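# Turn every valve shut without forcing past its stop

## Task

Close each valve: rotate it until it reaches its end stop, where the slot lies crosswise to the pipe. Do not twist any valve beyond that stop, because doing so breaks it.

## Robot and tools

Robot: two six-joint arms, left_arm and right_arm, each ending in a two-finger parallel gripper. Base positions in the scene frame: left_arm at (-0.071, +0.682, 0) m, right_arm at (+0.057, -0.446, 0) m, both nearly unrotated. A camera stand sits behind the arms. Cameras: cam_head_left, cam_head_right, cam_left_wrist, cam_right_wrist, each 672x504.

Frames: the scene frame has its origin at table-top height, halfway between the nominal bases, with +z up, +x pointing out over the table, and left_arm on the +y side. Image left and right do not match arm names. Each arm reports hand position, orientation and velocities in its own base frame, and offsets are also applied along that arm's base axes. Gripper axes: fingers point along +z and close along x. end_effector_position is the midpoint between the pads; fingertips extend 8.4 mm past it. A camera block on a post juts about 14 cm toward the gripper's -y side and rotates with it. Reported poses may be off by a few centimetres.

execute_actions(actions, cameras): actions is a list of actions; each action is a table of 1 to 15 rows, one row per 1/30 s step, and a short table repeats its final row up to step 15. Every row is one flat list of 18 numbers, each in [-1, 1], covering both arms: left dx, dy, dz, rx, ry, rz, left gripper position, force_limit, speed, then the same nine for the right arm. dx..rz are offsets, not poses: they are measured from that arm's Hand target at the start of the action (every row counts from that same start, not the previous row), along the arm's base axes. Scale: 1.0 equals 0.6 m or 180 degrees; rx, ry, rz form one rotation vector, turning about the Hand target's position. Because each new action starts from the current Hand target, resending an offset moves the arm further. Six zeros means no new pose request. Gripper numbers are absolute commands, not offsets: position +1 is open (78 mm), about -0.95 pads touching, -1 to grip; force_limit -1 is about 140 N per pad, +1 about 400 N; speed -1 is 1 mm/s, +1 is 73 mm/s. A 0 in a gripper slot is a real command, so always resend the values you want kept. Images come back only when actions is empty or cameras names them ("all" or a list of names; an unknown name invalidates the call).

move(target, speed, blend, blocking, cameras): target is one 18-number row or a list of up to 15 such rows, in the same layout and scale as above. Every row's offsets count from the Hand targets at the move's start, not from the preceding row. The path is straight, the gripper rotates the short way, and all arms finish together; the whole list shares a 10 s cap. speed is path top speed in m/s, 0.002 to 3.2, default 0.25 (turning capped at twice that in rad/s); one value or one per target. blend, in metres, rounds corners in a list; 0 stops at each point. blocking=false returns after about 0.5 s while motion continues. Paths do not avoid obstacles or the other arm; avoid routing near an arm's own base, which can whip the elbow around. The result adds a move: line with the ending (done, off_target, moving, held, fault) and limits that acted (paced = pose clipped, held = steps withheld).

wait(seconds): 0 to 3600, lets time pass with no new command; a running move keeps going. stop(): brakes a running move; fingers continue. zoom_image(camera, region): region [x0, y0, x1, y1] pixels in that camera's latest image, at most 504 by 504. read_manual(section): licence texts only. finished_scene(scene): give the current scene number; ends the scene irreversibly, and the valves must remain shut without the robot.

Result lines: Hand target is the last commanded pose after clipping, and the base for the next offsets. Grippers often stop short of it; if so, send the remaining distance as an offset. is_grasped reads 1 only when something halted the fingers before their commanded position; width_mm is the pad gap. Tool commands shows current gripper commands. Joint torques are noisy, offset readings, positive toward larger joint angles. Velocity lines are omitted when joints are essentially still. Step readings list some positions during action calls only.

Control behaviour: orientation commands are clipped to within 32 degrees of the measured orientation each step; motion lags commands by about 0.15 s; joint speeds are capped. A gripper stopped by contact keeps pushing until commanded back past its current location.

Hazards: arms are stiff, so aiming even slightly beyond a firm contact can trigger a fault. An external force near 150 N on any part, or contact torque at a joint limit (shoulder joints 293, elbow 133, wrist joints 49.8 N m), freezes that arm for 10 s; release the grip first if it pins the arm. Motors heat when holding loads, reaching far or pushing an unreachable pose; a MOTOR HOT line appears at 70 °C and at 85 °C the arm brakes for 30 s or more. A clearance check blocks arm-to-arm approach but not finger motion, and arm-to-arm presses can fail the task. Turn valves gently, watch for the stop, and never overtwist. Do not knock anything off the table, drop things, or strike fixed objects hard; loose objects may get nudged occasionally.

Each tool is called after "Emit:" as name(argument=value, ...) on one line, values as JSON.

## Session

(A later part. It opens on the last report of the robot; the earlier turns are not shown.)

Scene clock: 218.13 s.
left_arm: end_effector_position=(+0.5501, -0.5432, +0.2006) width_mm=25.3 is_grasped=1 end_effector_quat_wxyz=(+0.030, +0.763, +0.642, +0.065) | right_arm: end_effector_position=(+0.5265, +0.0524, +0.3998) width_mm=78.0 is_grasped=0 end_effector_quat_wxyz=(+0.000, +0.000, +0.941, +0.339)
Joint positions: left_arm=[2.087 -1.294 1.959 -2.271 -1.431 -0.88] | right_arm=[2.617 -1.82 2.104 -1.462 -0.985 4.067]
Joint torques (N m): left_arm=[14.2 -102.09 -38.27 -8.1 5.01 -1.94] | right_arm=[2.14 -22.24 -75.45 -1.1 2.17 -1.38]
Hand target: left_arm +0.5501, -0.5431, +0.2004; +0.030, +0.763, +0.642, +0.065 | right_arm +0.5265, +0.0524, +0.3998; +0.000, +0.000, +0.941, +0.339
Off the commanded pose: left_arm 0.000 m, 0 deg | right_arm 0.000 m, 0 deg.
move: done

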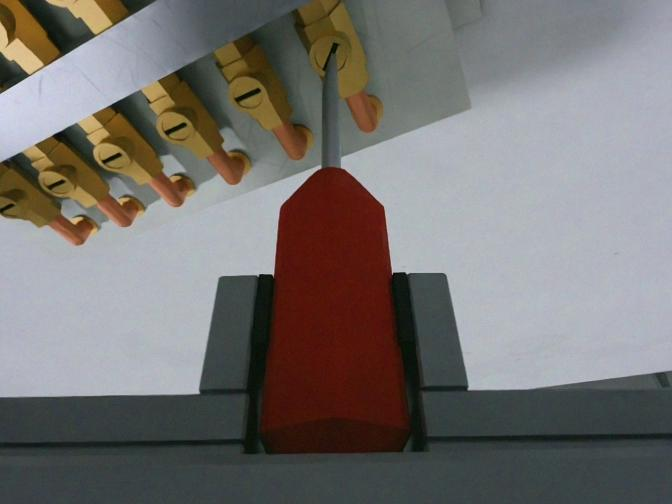

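Emit:
move(target=[[-0.0005,-0.0006,-0.0001,0.0019,0.0005,-0.0138,-0.97,-0.1,-0.3,0,0,0,0,0,0,1,1,1],[0.0005,-0.0003,-0.0071,0.0019,0.0005,-0.0138,-0.97,-0.1,-0.3,0,0,0,0,0,0,1,1,1]], speed=[0.04,0.015], cameras=["cam_left_wrist"])

Emit:
zoom_image(camera="cam_left_wrist", region=[310, 35, 350, 75])

Scene clock: 219.50 s.
left_arm: end_effector_position=(+0.5504, -0.5433, +0.1963) width_mm=25.3 is_grasped=1 end_effector_quat_wxyz=(+0.029, +0.777, +0.625, +0.066) | right_arm: end_effector_position=(+0.5265, +0.0524, +0.3998) width_mm=78.0 is_grasped=0 end_effector_quat_wxyz=(+0.000, +0.000, +0.941, +0.339)
Joint positions: left_arm=[2.087 -1.289 1.961 -2.279 -1.431 -0.836] | right_arm=[2.617 -1.82 2.104 -1.462 -0.985 4.067]
Joint torques (N m): left_arm=[15.48 -101.42 -36.89 -8.55 2.28 2.42] | right_arm=[1.9 -21.95 -75.35 -1.43 1.99 -1.28]
Hand target: left_arm +0.5504, -0.5433, +0.1961; +0.029, +0.777, +0.625, +0.066 | right_arm +0.5265, +0.0524, +0.3998; +0.000, +0.000, +0.941, +0.339
Off the commanded pose: left_arm 0.000 m, 0 deg | right_arm 0.000 m, 0 deg.
move: done

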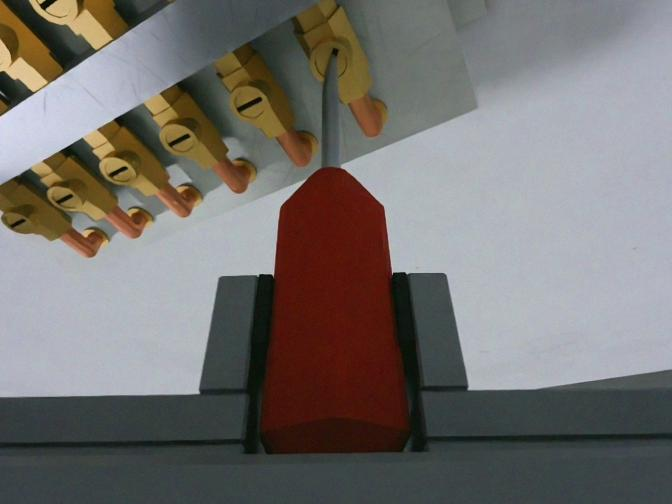

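Scaled by 12.600.

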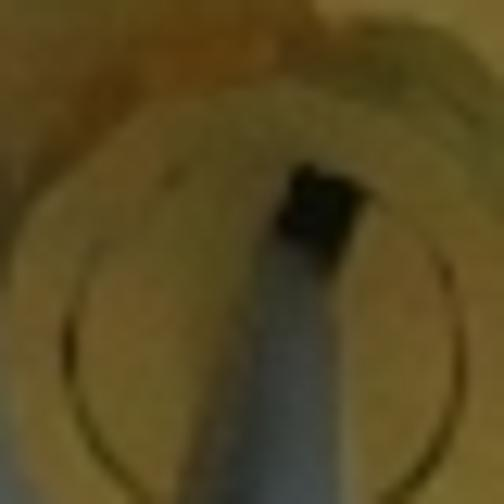

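Emit:
move(target=[0.0002,0.0001,-0.0013,0,0,0,-0.97,-0.1,-0.3,0,0,0,0,0,0,1,1,1], speed=0.01)

Emit:
move(target=[0.0001,0,-0.0008,0,0,0,-0.97,-0.1,-0.3,0,0,0,0,0,0,1,1,1], speed=0.01, cameras=["cam_left_wrist"])

Emit:
zoom_image(camera="cam_left_wrist", region=[310, 35, 350, 75])

Scene clock: 228.10 s.
left_arm: end_effector_position=(+0.5505, -0.5433, +0.1954) width_mm=25.3 is_grasped=1 end_effector_quat_wxyz=(+0.029, +0.777, +0.625, +0.066) | right_arm: end_effector_position=(+0.5265, +0.0524, +0.3998) width_mm=78.0 is_grasped=0 end_effector_quat_wxyz=(+0.000, +0.000, +0.941, +0.339)
Joint positions: left_arm=[2.087 -1.288 1.962 -2.281 -1.431 -0.836] | right_arm=[2.617 -1.82 2.104 -1.462 -0.985 4.067]
Joint torques (N m): left_arm=[11.72 -95.66 -37.11 -8.96 -3.84 2.48] | right_arm=[0.62 -23.13 -75.82 -1.19 2.16 -1.39]
Hand target: left_arm +0.5505, -0.5433, +0.1953; +0.029, +0.777, +0.625, +0.066 | right_arm +0.5265, +0.0524, +0.3998; +0.000, +0.000, +0.941, +0.339
Off the commanded pose: left_arm 0.000 m, 0 deg | right_arm 0.000 m, 0 deg.
move: done

Scene clock: 228.60 s.
left_arm: end_effector_position=(+0.5506, -0.5433, +0.1949) width_mm=25.3 is_grasped=1 end_effector_quat_wxyz=(+0.029, +0.777, +0.625, +0.066) | right_arm: end_effector_position=(+0.5265, +0.0524, +0.3998) width_mm=78.0 is_grasped=0 end_effector_quat_wxyz=(+0.000, +0.000, +0.941, +0.339)
Joint positions: left_arm=[2.087 -1.287 1.962 -2.282 -1.431 -0.836] | right_arm=[2.617 -1.82 2.104 -1.462 -0.985 4.067]
Joint torques (N m): left_arm=[10.56 -93.42 -35.93 -8.6 -4.01 2.57] | right_arm=[2.11 -23.44 -75.78 -1.19 2.19 -1.42]
Hand target: left_arm +0.5506, -0.5433, +0.1949; +0.029, +0.777, +0.625, +0.066 | right_arm +0.5265, +0.0524, +0.3998; +0.000, +0.000, +0.941, +0.339
Off the commanded pose: left_arm 0.000 m, 0 deg | right_arm 0.000 m, 0 deg.
move: done

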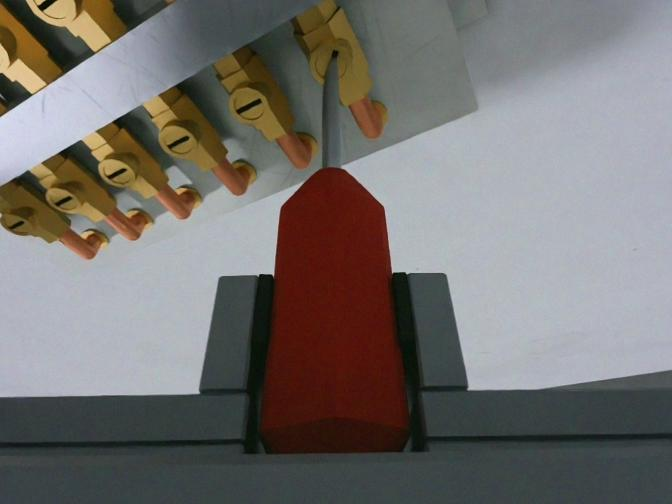

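Scaled by 12.600.

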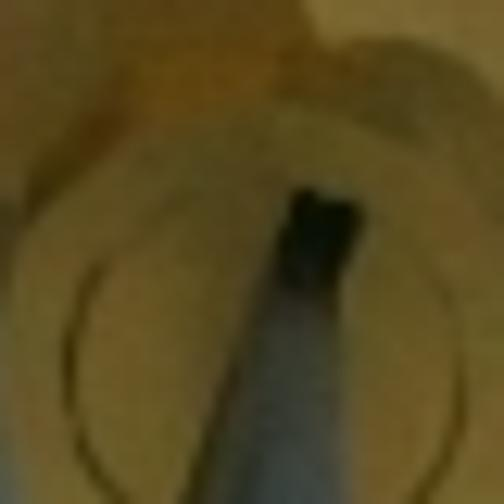

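Emit:
move(target=[[-0.0015,-0.0035,-0.0007,0.0196,0.0053,-0.1408,-0.97,-0.1,-0.3,0,0,0,0,0,0,1,1,1],[-0.0033,-0.0054,-0.001,0.0334,0.009,-0.2398,-0.97,-0.1,-0.3,0,0,0,0,0,0,1,1,1],[-0.0046,-0.0062,-0.0012,0.041,0.011,-0.2948,-0.97,-0.1,-0.3,0,0,0,0,0,0,1,1,1]], speed=[0.2,0.25,0.05], blend=[0.01,0.0,0.0], cameras=["cam_left_wrist"])

Emit:
zoom_image(camera="cam_left_wrist", region=[310, 35, 350, 75])

Emit:
zoom_image(camera="cam_left_wrist", region=[270, 30, 420, 180])

Scene clock: 233.27 s.
left_arm: end_effector_position=(+0.5478, -0.5470, +0.1941) width_mm=25.3 is_grasped=1 end_effector_quat_wxyz=(-0.004, +0.976, +0.207, +0.072) end_effector_velocity=(+0.000, +0.000, +0.000) end_effector_angular_velocity=(+0.000, +0.000, -0.005) | right_arm: end_effector_position=(+0.5265, +0.0524, +0.3998) width_mm=78.0 is_grasped=0 end_effector_quat_wxyz=(+0.000, +0.000, +0.941, +0.339)
Joint positions: left_arm=[2.081 -1.285 1.962 -2.283 -1.431 0.094] | right_arm=[2.617 -1.82 2.104 -1.462 -0.985 4.067]
Joint velocities: left_arm=[0 0 0 -0.001 0 0.005] | right_arm=[within noise]
Joint torques (N m): left_arm=[-15.84 -123.9 -31.52 -6.59 -3.12 4.96] | right_arm=[-0.1 -22.04 -76.06 -1.4 2.42 -1.27]
Hand target: left_arm +0.5478, -0.5470, +0.1941; -0.004, +0.976, +0.207, +0.072 | right_arm +0.5265, +0.0524, +0.3998; +0.000, +0.000, +0.941, +0.339
Off the commanded pose: left_arm 0.000 m, 0 deg | right_arm 0.000 m, 0 deg.
move: done

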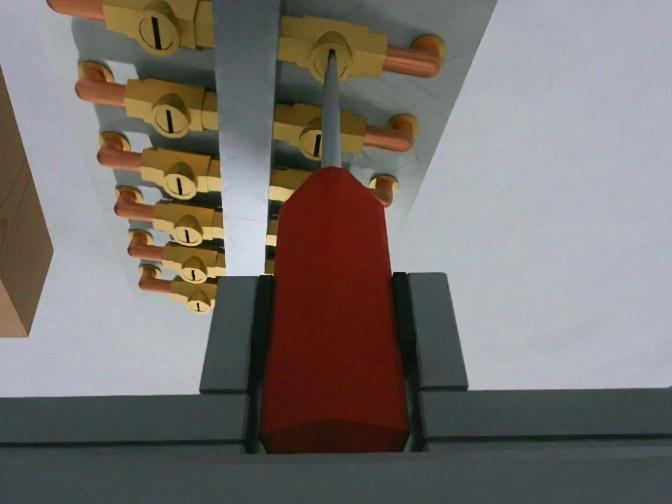

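Scaled by 12.600.

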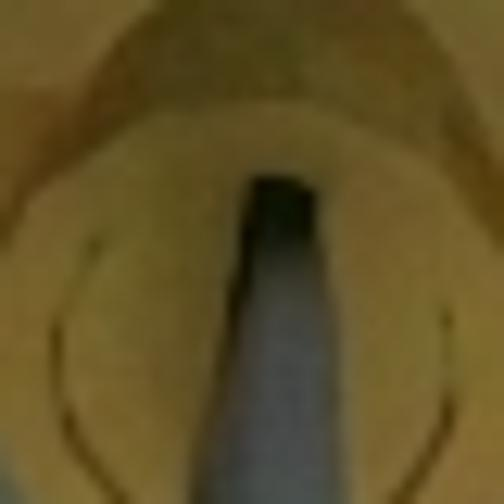

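Scaled by 3.360.

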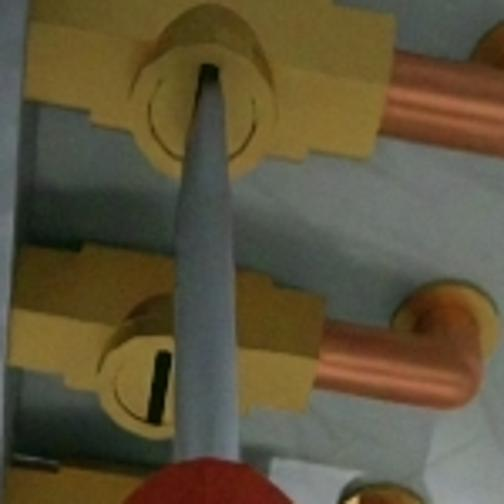

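Emit:
move(target=[-0.0002,-0.0001,0,0.0007,0.0002,-0.0055,-0.97,-0.1,-0.3,0,0,0,0,0,0,1,1,1], speed=0.05)

Scene clock: 233.87 s.
left_arm: end_effector_position=(+0.5477, -0.5470, +0.1941) width_mm=25.3 is_grasped=1 end_effector_quat_wxyz=(-0.004, +0.977, +0.199, +0.072) | right_arm: end_effector_position=(+0.5265, +0.0524, +0.3998) width_mm=78.0 is_grasped=0 end_effector_quat_wxyz=(+0.000, +0.000, +0.941, +0.339)
Joint positions: left_arm=[2.081 -1.286 1.962 -2.283 -1.431 0.111] | right_arm=[2.617 -1.82 2.104 -1.462 -0.985 4.067]
Joint torques (N m): left_arm=[-16.98 -125.8 -31.58 -6.45 -3.36 5.27] | right_arm=[2.25 -22.77 -76.19 -1.37 2.47 -1.12]
Hand target: left_arm +0.5477, -0.5470, +0.1941; -0.004, +0.977, +0.199, +0.072 | right_arm +0.5265, +0.0524, +0.3998; +0.000, +0.000, +0.941, +0.339
Off the commanded pose: left_arm 0.000 m, 0 deg | right_arm 0.000 m, 0 deg.
move: done

Emit:
move(target=[[0,0,0,-0.0054,-0.0014,0.0385,-0.97,-0.1,-0.3,0,0,0,0,0,0,1,1,1],[-0.0023,-0.0006,0.0165,-0.0054,-0.0014,0.0385,-0.97,-0.1,-0.3,0,0,0,0,0,0,1,1,1],[-0.0333,-0.04,0.165,0.0061,0.0016,-0.044,-0.97,-0.1,-0.3,0,0,0,0,0,0,1,1,1]], speed=[0.1,0.1,0.4], cameras=["cam_left_wrist"])

Scene clock: 236.43 s.
left_arm: end_effector_position=(+0.5277, -0.5710, +0.2930) width_mm=25.3 is_grasped=1 end_effector_quat_wxyz=(-0.009, +0.989, +0.130, +0.071) | right_arm: end_effector_position=(+0.5265, +0.0524, +0.3998) width_mm=78.0 is_grasped=0 end_effector_quat_wxyz=(+0.000, +0.000, +0.941, +0.339)
Joint positions: left_arm=[2.042 -1.374 1.868 -2.096 -1.43 0.212] | right_arm=[2.617 -1.82 2.104 -1.462 -0.985 4.067]
Joint torques (N m): left_arm=[-14.99 -128.31 -54.4 -3.35 -3.12 2.38] | right_arm=[3.01 -21.44 -75.92 -1.23 2.37 -1.17]
Hand target: left_arm +0.5277, -0.5710, +0.2931; -0.009, +0.989, +0.130, +0.071 | right_arm +0.5265, +0.0524, +0.3998; +0.000, +0.000, +0.941, +0.339
Off the commanded pose: left_arm 0.000 m, 0 deg | right_arm 0.000 m, 0 deg.
move: done

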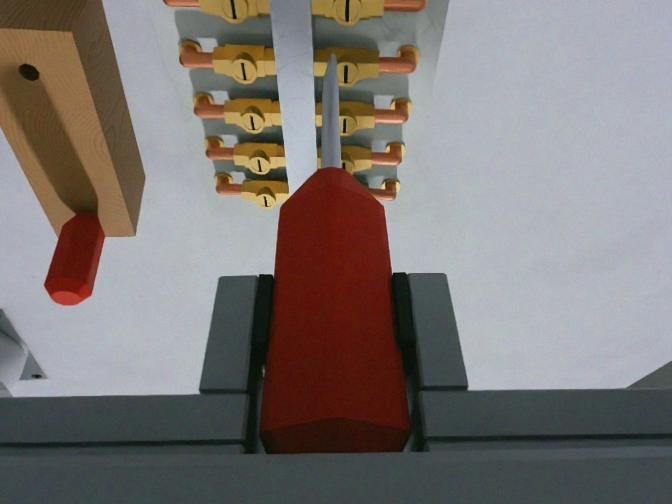

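Emit:
zoom_image(camera="cam_left_wrist", region=[180, 0, 310, 110])

Emit:
zoom_image(camera="cam_left_wrist", region=[200, 100, 300, 210])

Emit:
zoom_image(camera="cam_left_wrist", region=[310, 0, 430, 110])

Emit:
zoom_image(camera="cam_left_wrist", region=[310, 100, 430, 200])

Scaled by 3.877.

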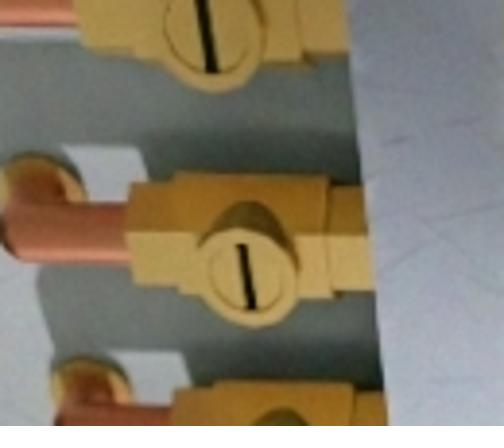

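Scaled by 4.582.

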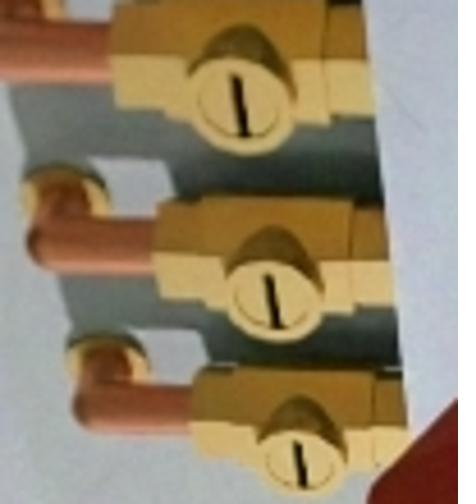

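Scaled by 4.200.

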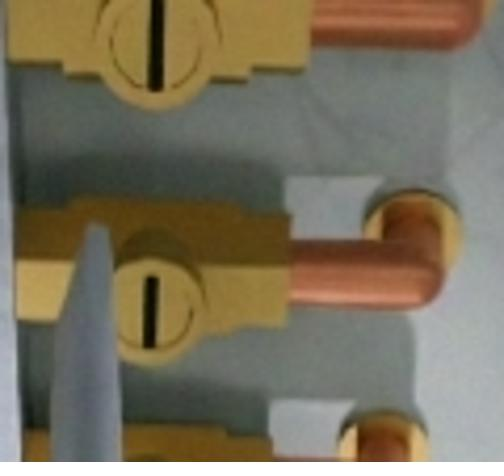

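Scaled by 4.200.

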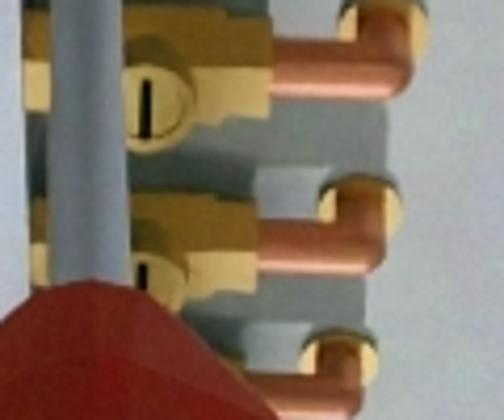

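Emit:
move(target=[-0.2175,-0.1312,-0.0385,-0.0104,0.0444,-0.0165,-0.97,-0.1,-0.3,0,0,0,0,0,0,1,1,1], speed=0.35, cameras=["cam_left_wrist"])

Emit:
zoom_image(camera="cam_left_wrist", region=[270, 0, 400, 130])

Scene clock: 238.03 s.
left_arm: end_effector_position=(+0.3975, -0.6496, +0.2701) width_mm=25.3 is_grasped=1 end_effector_quat_wxyz=(+0.000, +0.995, +0.105, +0.000) | right_arm: end_effector_position=(+0.5265, +0.0524, +0.3998) width_mm=78.0 is_grasped=0 end_effector_quat_wxyz=(+0.000, +0.000, +0.941, +0.339)
Joint positions: left_arm=[1.884 -1.361 1.885 -2.096 -1.57 0.104] | right_arm=[2.617 -1.82 2.104 -1.462 -0.985 4.067]
Joint torques (N m): left_arm=[-16.42 -93.63 -40.86 -8.37 -4.51 -2.04] | right_arm=[1.87 -23.25 -75.75 -1.33 2.42 -1.14]
Hand target: left_arm +0.3972, -0.6498, +0.2700; +0.000, +0.995, +0.105, +0.000 | right_arm +0.5265, +0.0524, +0.3998; +0.000, +0.000, +0.941, +0.339
Off the commanded pose: left_arm 0.000 m, 0 deg | right_arm 0.000 m, 0 deg.
move: done

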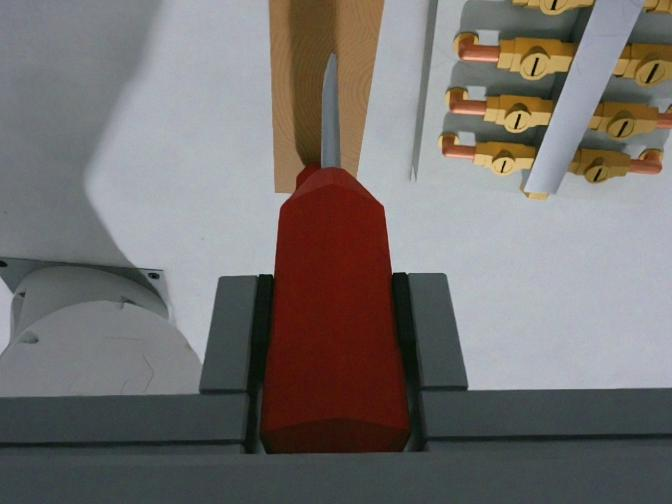

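Scaled by 3.877.

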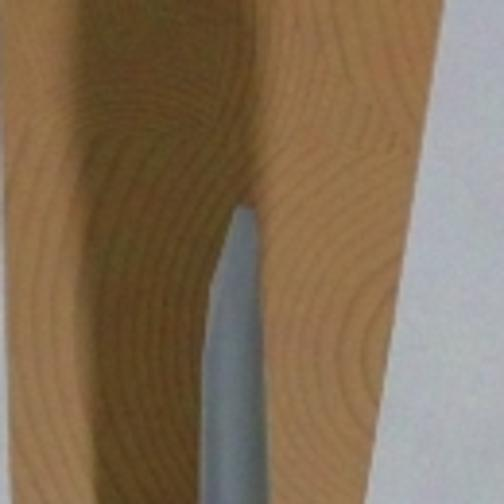

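Emit:
move(target=[0,0,-0.1083,0,0,0,-0.97,-0.1,-0.3,0,0,0,0,0,0,1,1,1], speed=0.2, cameras=["cam_left_wrist"])

Emit:
zoom_image(camera="cam_left_wrist", region=[290, 0, 380, 90])

Scene clock: 239.07 s.
left_arm: end_effector_position=(+0.3972, -0.6498, +0.2053) width_mm=25.3 is_grasped=1 end_effector_quat_wxyz=(+0.000, +0.995, +0.105, +0.000) | right_arm: end_effector_position=(+0.5265, +0.0524, +0.3998) width_mm=78.0 is_grasped=0 end_effector_quat_wxyz=(+0.000, +0.000, +0.941, +0.339)
Joint positions: left_arm=[1.884 -1.299 1.941 -2.213 -1.57 0.103] | right_arm=[2.617 -1.82 2.104 -1.462 -0.985 4.067]
Joint torques (N m): left_arm=[6.65 -98.09 -36.73 -8.64 -3.13 0.67] | right_arm=[2.01 -23.78 -76.44 -1.3 2.57 -1.27]
Hand target: left_arm +0.3972, -0.6498, +0.2051; +0.000, +0.995, +0.105, +0.000 | right_arm +0.5265, +0.0524, +0.3998; +0.000, +0.000, +0.941, +0.339
Off the commanded pose: left_arm 0.000 m, 0 deg | right_arm 0.000 m, 0 deg.
move: done

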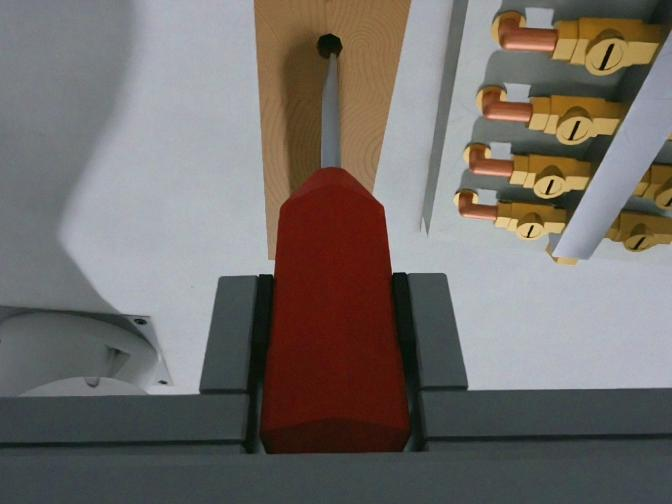

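Scaled by 5.600.

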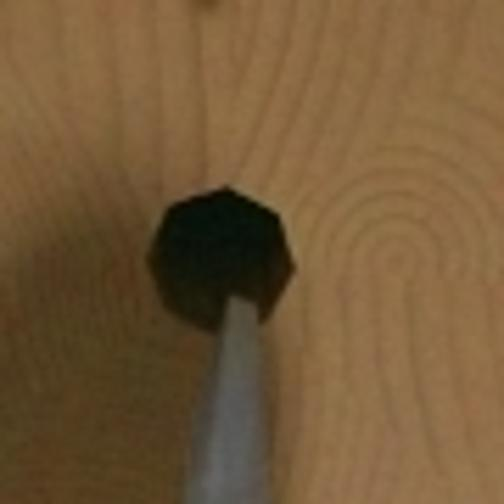

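Emit:
move(target=[[-0.002,-0.0004,0,0,0,0,-0.97,-0.1,-0.3,0,0,0,0,0,0,1,1,1],[-0.002,-0.0004,-0.0217,0,0,0,-0.97,-0.1,-0.3,0,0,0,0,0,0,1,1,1]], speed=0.06, cameras=["cam_left_wrist"])

Emit:
zoom_image(camera="cam_left_wrist", region=[290, 0, 380, 90])

Scene clock: 240.20 s.
left_arm: end_effector_position=(+0.3960, -0.6500, +0.1922) width_mm=25.3 is_grasped=1 end_effector_quat_wxyz=(+0.000, +0.995, +0.105, +0.000) | right_arm: end_effector_position=(+0.5265, +0.0524, +0.3998) width_mm=78.0 is_grasped=0 end_effector_quat_wxyz=(+0.000, +0.000, +0.941, +0.339)
Joint positions: left_arm=[1.882 -1.286 1.951 -2.237 -1.57 0.102] | right_arm=[2.617 -1.82 2.104 -1.462 -0.985 4.067]
Joint torques (N m): left_arm=[-14.6 -97.8 -36.73 -8.28 0.62 -1.93] | right_arm=[2.37 -23.62 -75.32 -1.43 2.38 -1.3]
Hand target: left_arm +0.3960, -0.6500, +0.1920; +0.000, +0.995, +0.105, +0.000 | right_arm +0.5265, +0.0524, +0.3998; +0.000, +0.000, +0.941, +0.339
Off the commanded pose: left_arm 0.000 m, 0 deg | right_arm 0.000 m, 0 deg.
move: done

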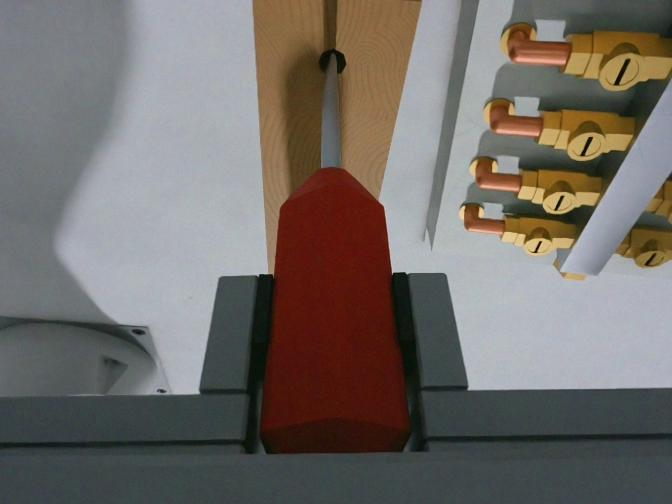

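Scaled by 5.600.

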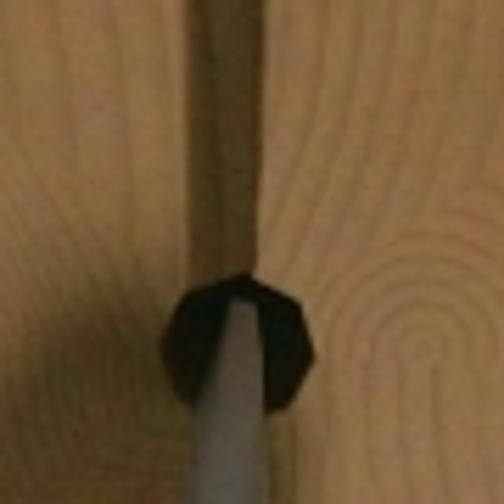

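Emit:
move(target=[0,0,-0.0067,0,0,0,-0.97,-0.1,-0.3,0,0,0,0,0,0,1,1,1], speed=0.03, cameras=["cam_left_wrist"])

Emit:
zoom_image(camera="cam_left_wrist", region=[290, 0, 380, 90])

Scene clock: 241.00 s.
left_arm: end_effector_position=(+0.3960, -0.6500, +0.1881) width_mm=25.3 is_grasped=1 end_effector_quat_wxyz=(+0.000, +0.995, +0.105, +0.000) | right_arm: end_effector_position=(+0.5265, +0.0524, +0.3998) width_mm=78.0 is_grasped=0 end_effector_quat_wxyz=(+0.000, +0.000, +0.941, +0.339)
Joint positions: left_arm=[1.882 -1.281 1.954 -2.244 -1.57 0.102] | right_arm=[2.617 -1.82 2.104 -1.462 -0.985 4.067]
Joint torques (N m): left_arm=[-12.83 -97.65 -36.23 -7.45 3.17 -1.87] | right_arm=[3.94 -21.67 -75.81 -1.5 2.5 -1.11]
Hand target: left_arm +0.3960, -0.6500, +0.1880; +0.000, +0.995, +0.105, +0.000 | right_arm +0.5265, +0.0524, +0.3998; +0.000, +0.000, +0.941, +0.339
Off the commanded pose: left_arm 0.000 m, 0 deg | right_arm 0.000 m, 0 deg.
move: done

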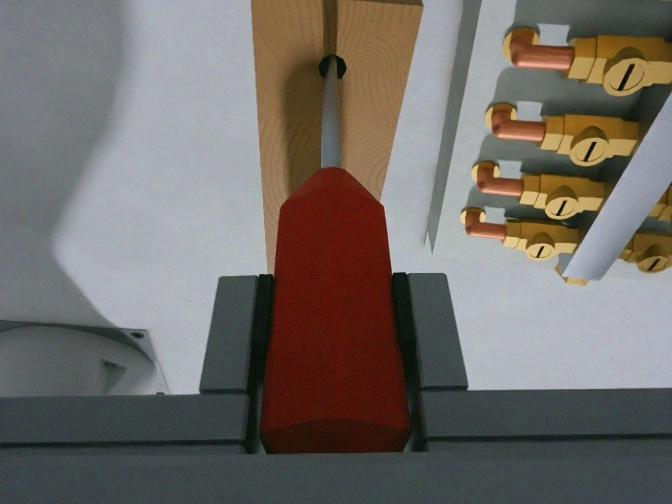

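Scaled by 5.600.

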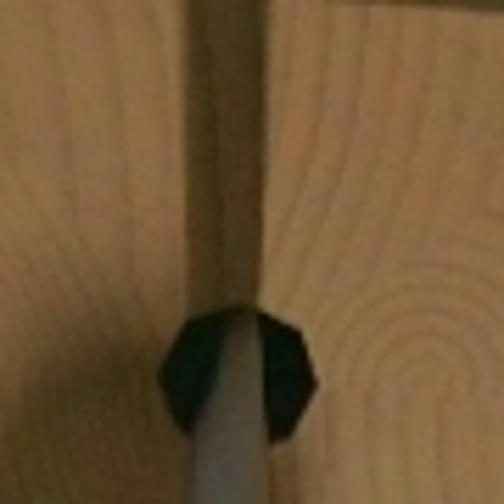

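Emit:
move(target=[[0.0009,-0.0012,0,0,0,0,-0.97,-0.1,-0.3,0,0,0,0,0,0,1,1,1],[0.0009,-0.0012,-0.02,0,0,0,-0.97,-0.1,-0.3,0,0,0,0,0,0,1,1,1]], speed=0.03, cameras=["cam_left_wrist"])

Emit:
zoom_image(camera="cam_left_wrist", region=[290, 20, 380, 110])

Scene clock: 242.17 s.
left_arm: end_effector_position=(+0.3965, -0.6507, +0.1762) width_mm=25.3 is_grasped=1 end_effector_quat_wxyz=(+0.000, +0.995, +0.105, +0.000) | right_arm: end_effector_position=(+0.5265, +0.0524, +0.3998) width_mm=78.0 is_grasped=0 end_effector_quat_wxyz=(+0.000, +0.000, +0.941, +0.339)
Joint positions: left_arm=[1.883 -1.267 1.961 -2.265 -1.57 0.102] | right_arm=[2.617 -1.82 2.104 -1.462 -0.985 4.067]
Joint torques (N m): left_arm=[10.99 -98.05 -35.96 -8.67 3.2 2.28] | right_arm=[3.17 -23.17 -76.19 -1.17 2.53 -1.41]
Hand target: left_arm +0.3965, -0.6507, +0.1760; +0.000, +0.995, +0.105, +0.000 | right_arm +0.5265, +0.0524, +0.3998; +0.000, +0.000, +0.941, +0.339
Off the commanded pose: left_arm 0.000 m, 0 deg | right_arm 0.000 m, 0 deg.
move: done

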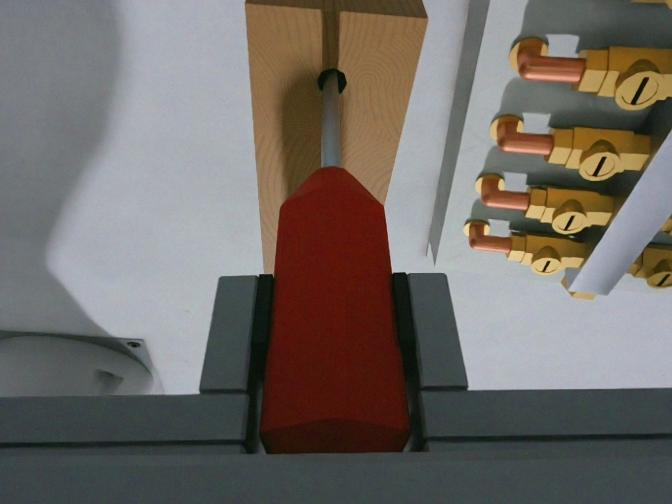

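Scaled by 5.600.

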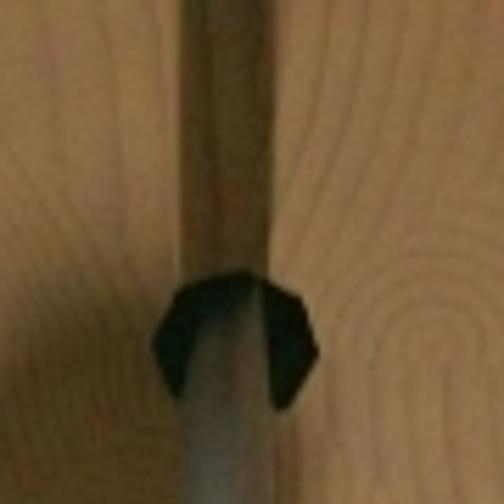

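Emit:
move(target=[[0.0008,0.0002,0,0,0,0,-0.97,-0.1,-0.3,0,0,0,0,0,0,1,1,1],[0.0008,0.0002,-0.05,0,0,0,-0.97,-0.1,-0.3,0,0,0,0,0,0,1,1,1]], speed=0.06, cameras=["cam_left_wrist"])

Emit:
zoom_image(camera="cam_left_wrist", region=[280, 40, 390, 150])

Scene clock: 243.30 s.
left_arm: end_effector_position=(+0.3970, -0.6506, +0.1462) width_mm=25.3 is_grasped=1 end_effector_quat_wxyz=(+0.000, +0.995, +0.105, +0.000) | right_arm: end_effector_position=(+0.5265, +0.0524, +0.3998) width_mm=78.0 is_grasped=0 end_effector_quat_wxyz=(+0.000, +0.000, +0.941, +0.339)
Joint positions: left_arm=[1.883 -1.232 1.98 -2.319 -1.57 0.103] | right_arm=[2.617 -1.82 2.104 -1.462 -0.985 4.067]
Joint torques (N m): left_arm=[13.2 -104.7 -34.76 -8.23 2.4 2.37] | right_arm=[3.35 -21.9 -75.61 -1.4 2.3 -1.21]
Hand target: left_arm +0.3970, -0.6506, +0.1460; +0.000, +0.995, +0.105, +0.000 | right_arm +0.5265, +0.0524, +0.3998; +0.000, +0.000, +0.941, +0.339
Off the commanded pose: left_arm 0.000 m, 0 deg | right_arm 0.000 m, 0 deg.
move: done

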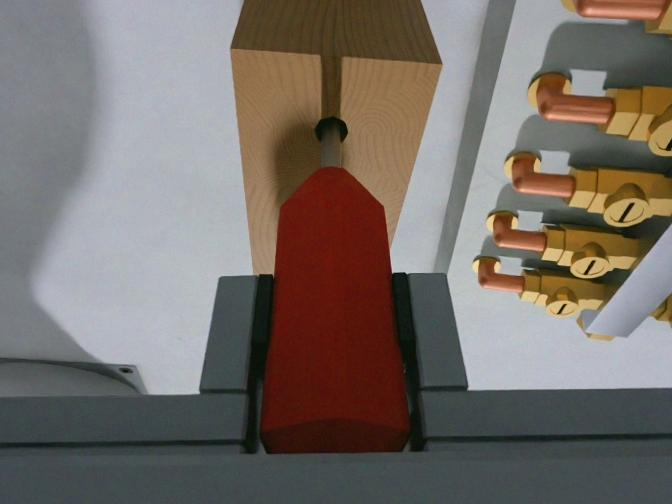

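Scaled by 4.582.

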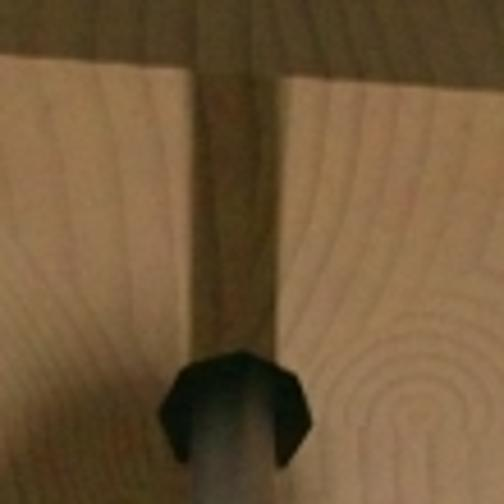

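Emit:
move(target=[[0,0.0003,-0.0367,0,0,0,-0.97,-0.1,-0.3,0,0,0,0,0,0,1,1,1],[0,0.0003,-0.0395,0,0,0,-0.97,-0.1,-0.3,0,0,0,0,0,0,1,1,1]], speed=[0.06,0.01], cameras=["cam_left_wrist"])

Scene clock: 244.43 s.
left_arm: end_effector_position=(+0.3970, -0.6504, +0.1225) width_mm=25.3 is_grasped=1 end_effector_quat_wxyz=(+0.000, +0.995, +0.105, +0.000) | right_arm: end_effector_position=(+0.5265, +0.0524, +0.3998) width_mm=78.0 is_grasped=0 end_effector_quat_wxyz=(+0.000, +0.000, +0.941, +0.339)
Joint positions: left_arm=[1.884 -1.203 1.993 -2.362 -1.57 0.103] | right_arm=[2.617 -1.82 2.104 -1.462 -0.985 4.067]
Joint torques (N m): left_arm=[14.06 -104.05 -33.07 -8.24 1.38 2.39] | right_arm=[4.2 -24.06 -75.59 -1.35 2.53 -0.96]
Hand target: left_arm +0.3970, -0.6504, +0.1223; +0.000, +0.995, +0.105, +0.000 | right_arm +0.5265, +0.0524, +0.3998; +0.000, +0.000, +0.941, +0.339
Off the commanded pose: left_arm 0.000 m, 0 deg | right_arm 0.000 m, 0 deg.
move: done

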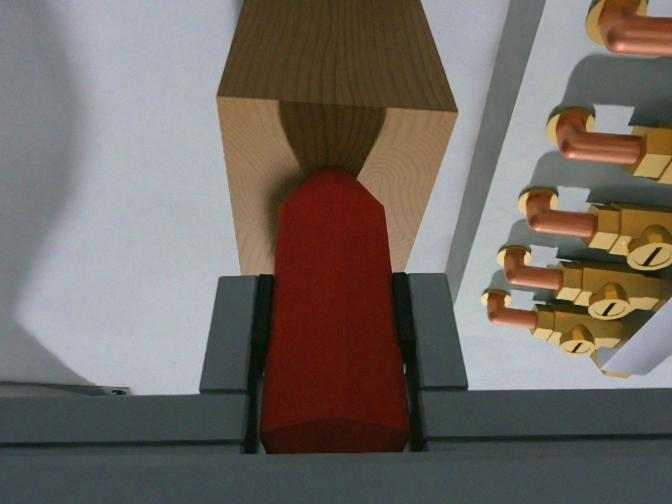

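Emit:
move(target=[0,0,-0.0018,0,0,0,-0.97,-0.1,-0.3,0,0,0,0,0,0,1,1,1], speed=0.01)

Scene clock: 245.03 s.
left_arm: end_effector_position=(+0.3970, -0.6505, +0.1214) width_mm=25.3 is_grasped=1 end_effector_quat_wxyz=(+0.000, +0.995, +0.105, +0.000) | right_arm: end_effector_position=(+0.5265, +0.0524, +0.3998) width_mm=78.0 is_grasped=0 end_effector_quat_wxyz=(+0.000, +0.000, +0.941, +0.339)
Joint positions: left_arm=[1.884 -1.201 1.994 -2.364 -1.57 0.103] | right_arm=[2.617 -1.82 2.104 -1.462 -0.985 4.067]
Joint torques (N m): left_arm=[13.06 -85.85 -28.82 -7.25 1.15 2.44] | right_arm=[3.19 -22.11 -76 -1.33 2.48 -1.31]
Hand target: left_arm +0.3970, -0.6504, +0.1212; +0.000, +0.995, +0.105, +0.000 | right_arm +0.5265, +0.0524, +0.3998; +0.000, +0.000, +0.941, +0.339
Off the commanded pose: left_arm 0.000 m, 0 deg | right_arm 0.000 m, 0 deg.
move: done

Emit:
move(target=[[0,0,0.0004,0,0,0,0.3,-0.8,-0.3,0,0,0,0,0,0,1,1,1],[0,0,0.25,0,0,0,0.3,-0.8,-0.3,0,0,0,0,0,0,1,1,1]], speed=[0.01,0.15], cameras=["cam_left_wrist"])

Scene clock: 247.83 s.
left_arm: end_effector_position=(+0.3971, -0.6504, +0.2710) width_mm=50.0 is_grasped=0 end_effector_quat_wxyz=(+0.000, +0.995, +0.105, +0.000) | right_arm: end_effector_position=(+0.5265, +0.0524, +0.3998) width_mm=78.0 is_grasped=0 end_effector_quat_wxyz=(+0.000, +0.000, +0.941, +0.339)
Joint positions: left_arm=[1.884 -1.361 1.883 -2.094 -1.57 0.103] | right_arm=[2.617 -1.82 2.104 -1.462 -0.985 4.067]
Joint torques (N m): left_arm=[-6.97 -131.56 -53.26 -3.79 2.01 -0.73] | right_arm=[4.5 -24.28 -75.81 -1.24 2.62 -1.25]
Hand target: left_arm +0.3970, -0.6504, +0.2712; +0.000, +0.995, +0.105, +0.000 | right_arm +0.5265, +0.0524, +0.3998; +0.000, +0.000, +0.941, +0.339
Off the commanded pose: left_arm 0.000 m, 0 deg | right_arm 0.000 m, 0 deg.
move: done

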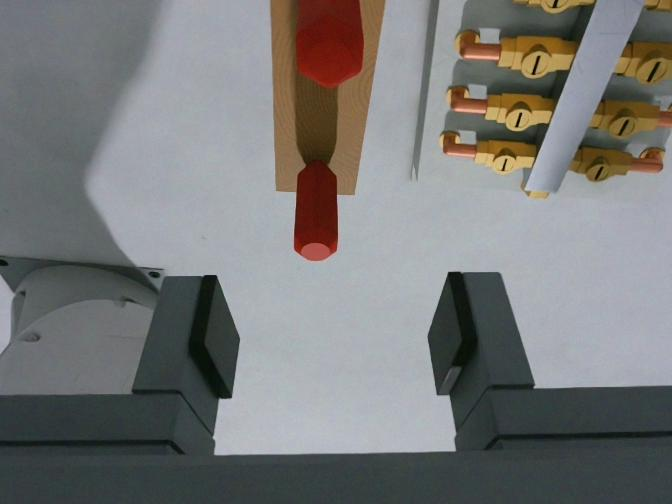

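Emit:
move(target=[0.2217,0.2,0.15,0,0,0,0.3,-0.8,-0.3,0,0,0,0,0,0,1,1,1], speed=0.35, cameras=["cam_left_wrist"])

Scene clock: 249.23 s.
left_arm: end_effector_position=(+0.5299, -0.5306, +0.3611) width_mm=50.0 is_grasped=0 end_effector_quat_wxyz=(+0.000, +0.995, +0.105, +0.000) | right_arm: end_effector_position=(+0.5265, +0.0524, +0.3998) width_mm=78.0 is_grasped=0 end_effector_quat_wxyz=(+0.000, +0.000, +0.941, +0.339)
Joint positions: left_arm=[2.116 -1.445 1.81 -1.936 -1.57 0.336] | right_arm=[2.617 -1.82 2.104 -1.462 -0.985 4.067]
Joint torques (N m): left_arm=[18.15 -123.67 -55.24 -3.69 -4.43 2.71] | right_arm=[2.97 -23.18 -76.23 -1.46 2.53 -1.01]
Hand target: left_arm +0.5300, -0.5304, +0.3612; +0.000, +0.995, +0.105, +0.000 | right_arm +0.5265, +0.0524, +0.3998; +0.000, +0.000, +0.941, +0.339
Off the commanded pose: left_arm 0.000 m, 0 deg | right_arm 0.000 m, 0 deg.
move: done

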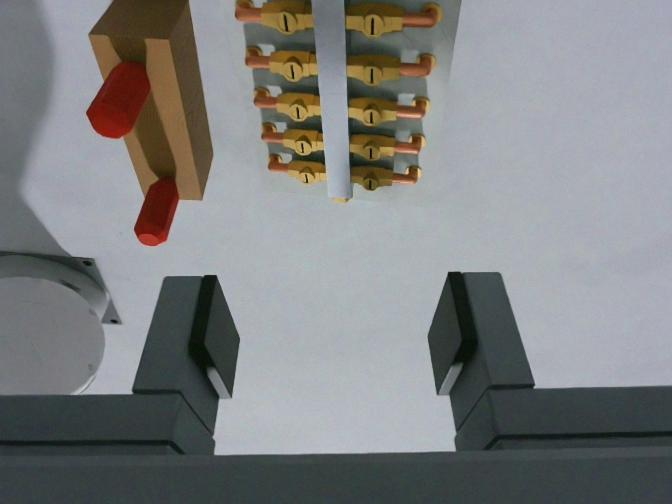

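Emit:
zoom_image(camera="cam_left_wrist", region=[235, 0, 340, 95])

Emit:
zoom_image(camera="cam_left_wrist", region=[245, 85, 345, 190])

Emit:
zoom_image(camera="cam_left_wrist", region=[335, 0, 445, 95])

Emit:
zoom_image(camera="cam_left_wrist", region=[335, 85, 435, 195])

Scaled by 4.800.

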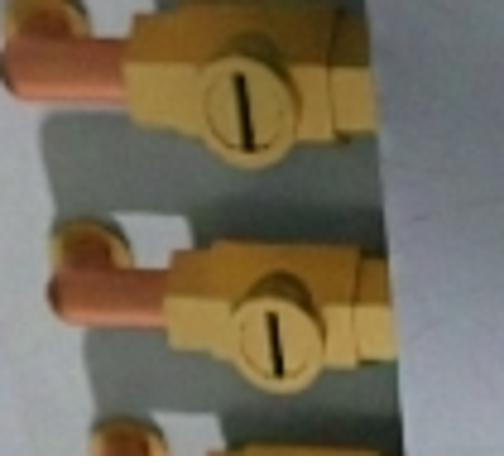

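Scaled by 4.800.

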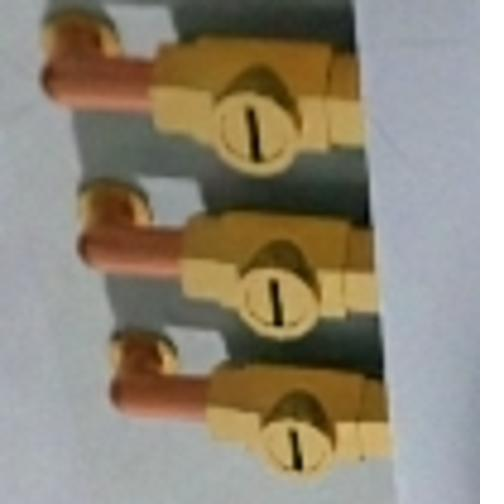

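Scaled by 4.582.

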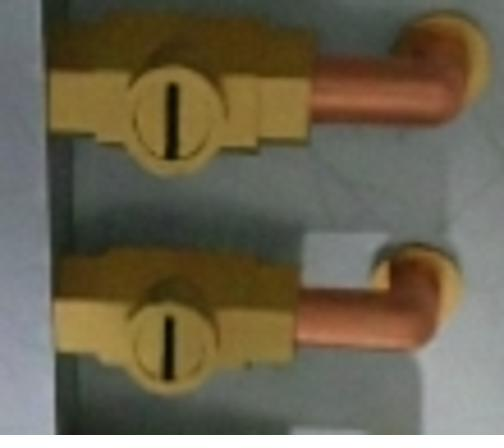

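Scaled by 4.582.

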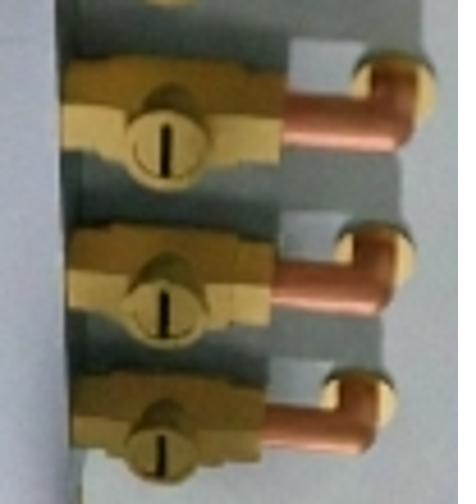

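Emit:
move(target=[0.0083,-0.1493,-0.09,0.2472,-0.2002,-0.5257,0.3,-0.8,-0.3,0,0,0,0,0,0,1,1,1], speed=0.4, cameras=["cam_left_wrist"])

Scene clock: 252.97 s.
left_arm: end_effector_position=(+0.5350, -0.6200, +0.3073) width_mm=50.0 is_grasped=0 end_effector_quat_wxyz=(-0.301, +0.640, -0.640, +0.301) | right_arm: end_effector_position=(+0.5265, +0.0524, +0.3998) width_mm=78.0 is_grasped=0 end_effector_quat_wxyz=(+0.000, +0.000, +0.941, +0.339)
Joint positions: left_arm=[1.835 -1.34 2.04 -2.577 -0.733 1.972] | right_arm=[2.617 -1.82 2.104 -1.462 -0.985 4.067]
Joint torques (N m): left_arm=[-13.26 -89.5 -35.24 -8.53 9.15 2.35] | right_arm=[2.18 -24.07 -75.86 -1.59 2.53 -0.91]
Hand target: left_arm +0.5350, -0.6200, +0.3072; -0.301, +0.640, -0.640, +0.301 | right_arm +0.5265, +0.0524, +0.3998; +0.000, +0.000, +0.941, +0.339
Off the commanded pose: left_arm 0.000 m, 0 deg | right_arm 0.000 m, 0 deg.
move: done

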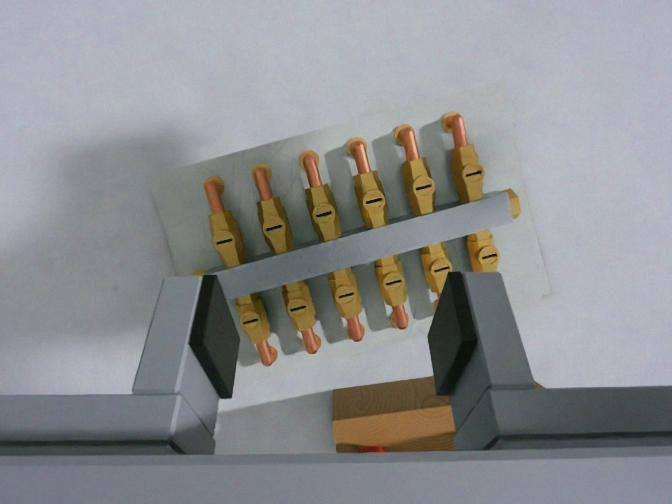

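Emit:
zoom_image(camera="cam_left_wrist", region=[200, 180, 350, 350])

Emit:
zoom_image(camera="cam_left_wrist", region=[340, 150, 510, 310])

Scaled by 2.965.

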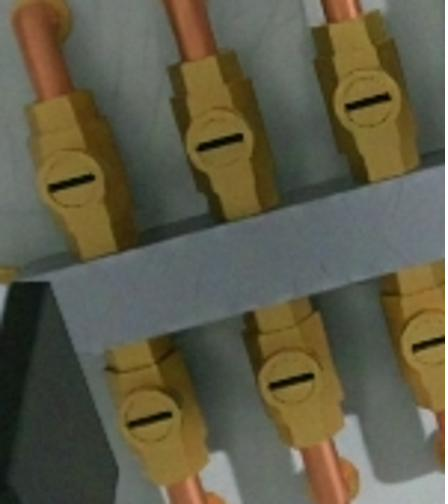

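Scaled by 2.965.

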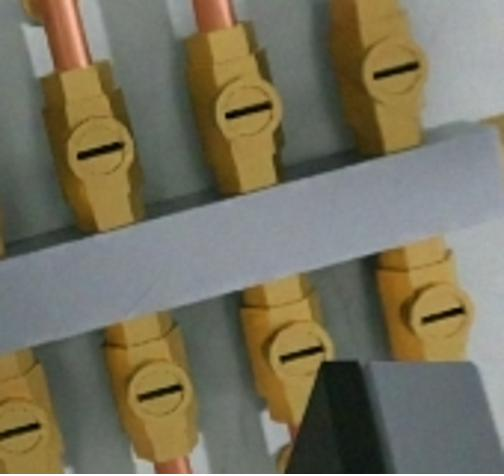

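Emit:
zoom_image(camera="cam_left_wrist", region=[205, 220, 305, 330])

Emit:
zoom_image(camera="cam_left_wrist", region=[255, 190, 355, 310])

Emit:
zoom_image(camera="cam_left_wrist", region=[350, 180, 450, 290])

Emit:
zoom_image(camera="cam_left_wrist", region=[400, 160, 500, 270])

Scaled by 4.582.

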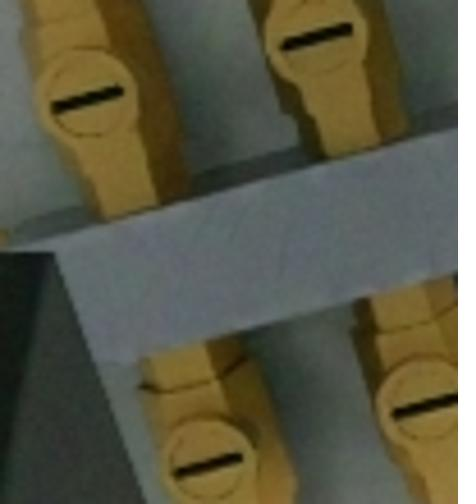

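Scaled by 4.200.

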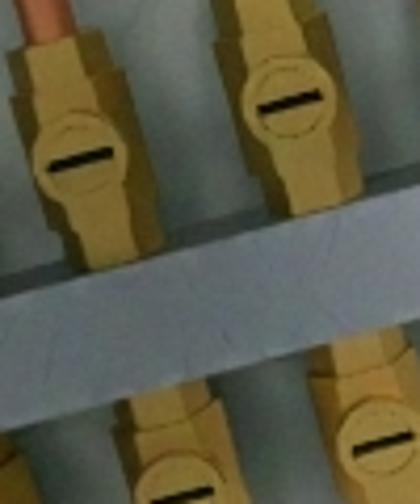

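Scaled by 4.582.

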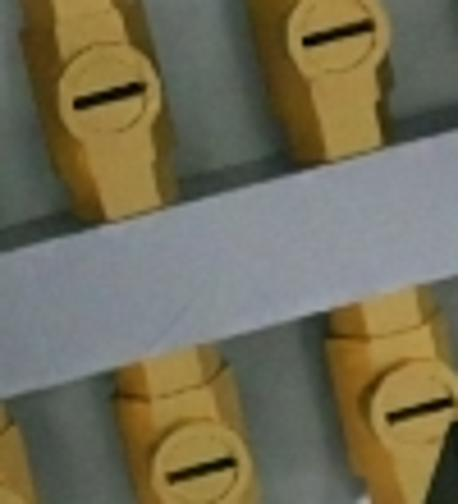

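Scaled by 4.582.

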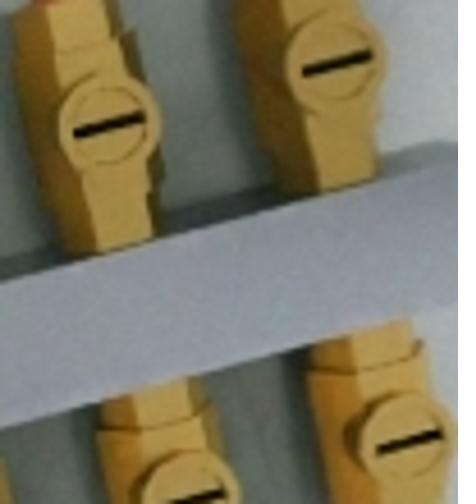

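Emit:
finished_scene(scene=2)

The scene is finished: the task was done.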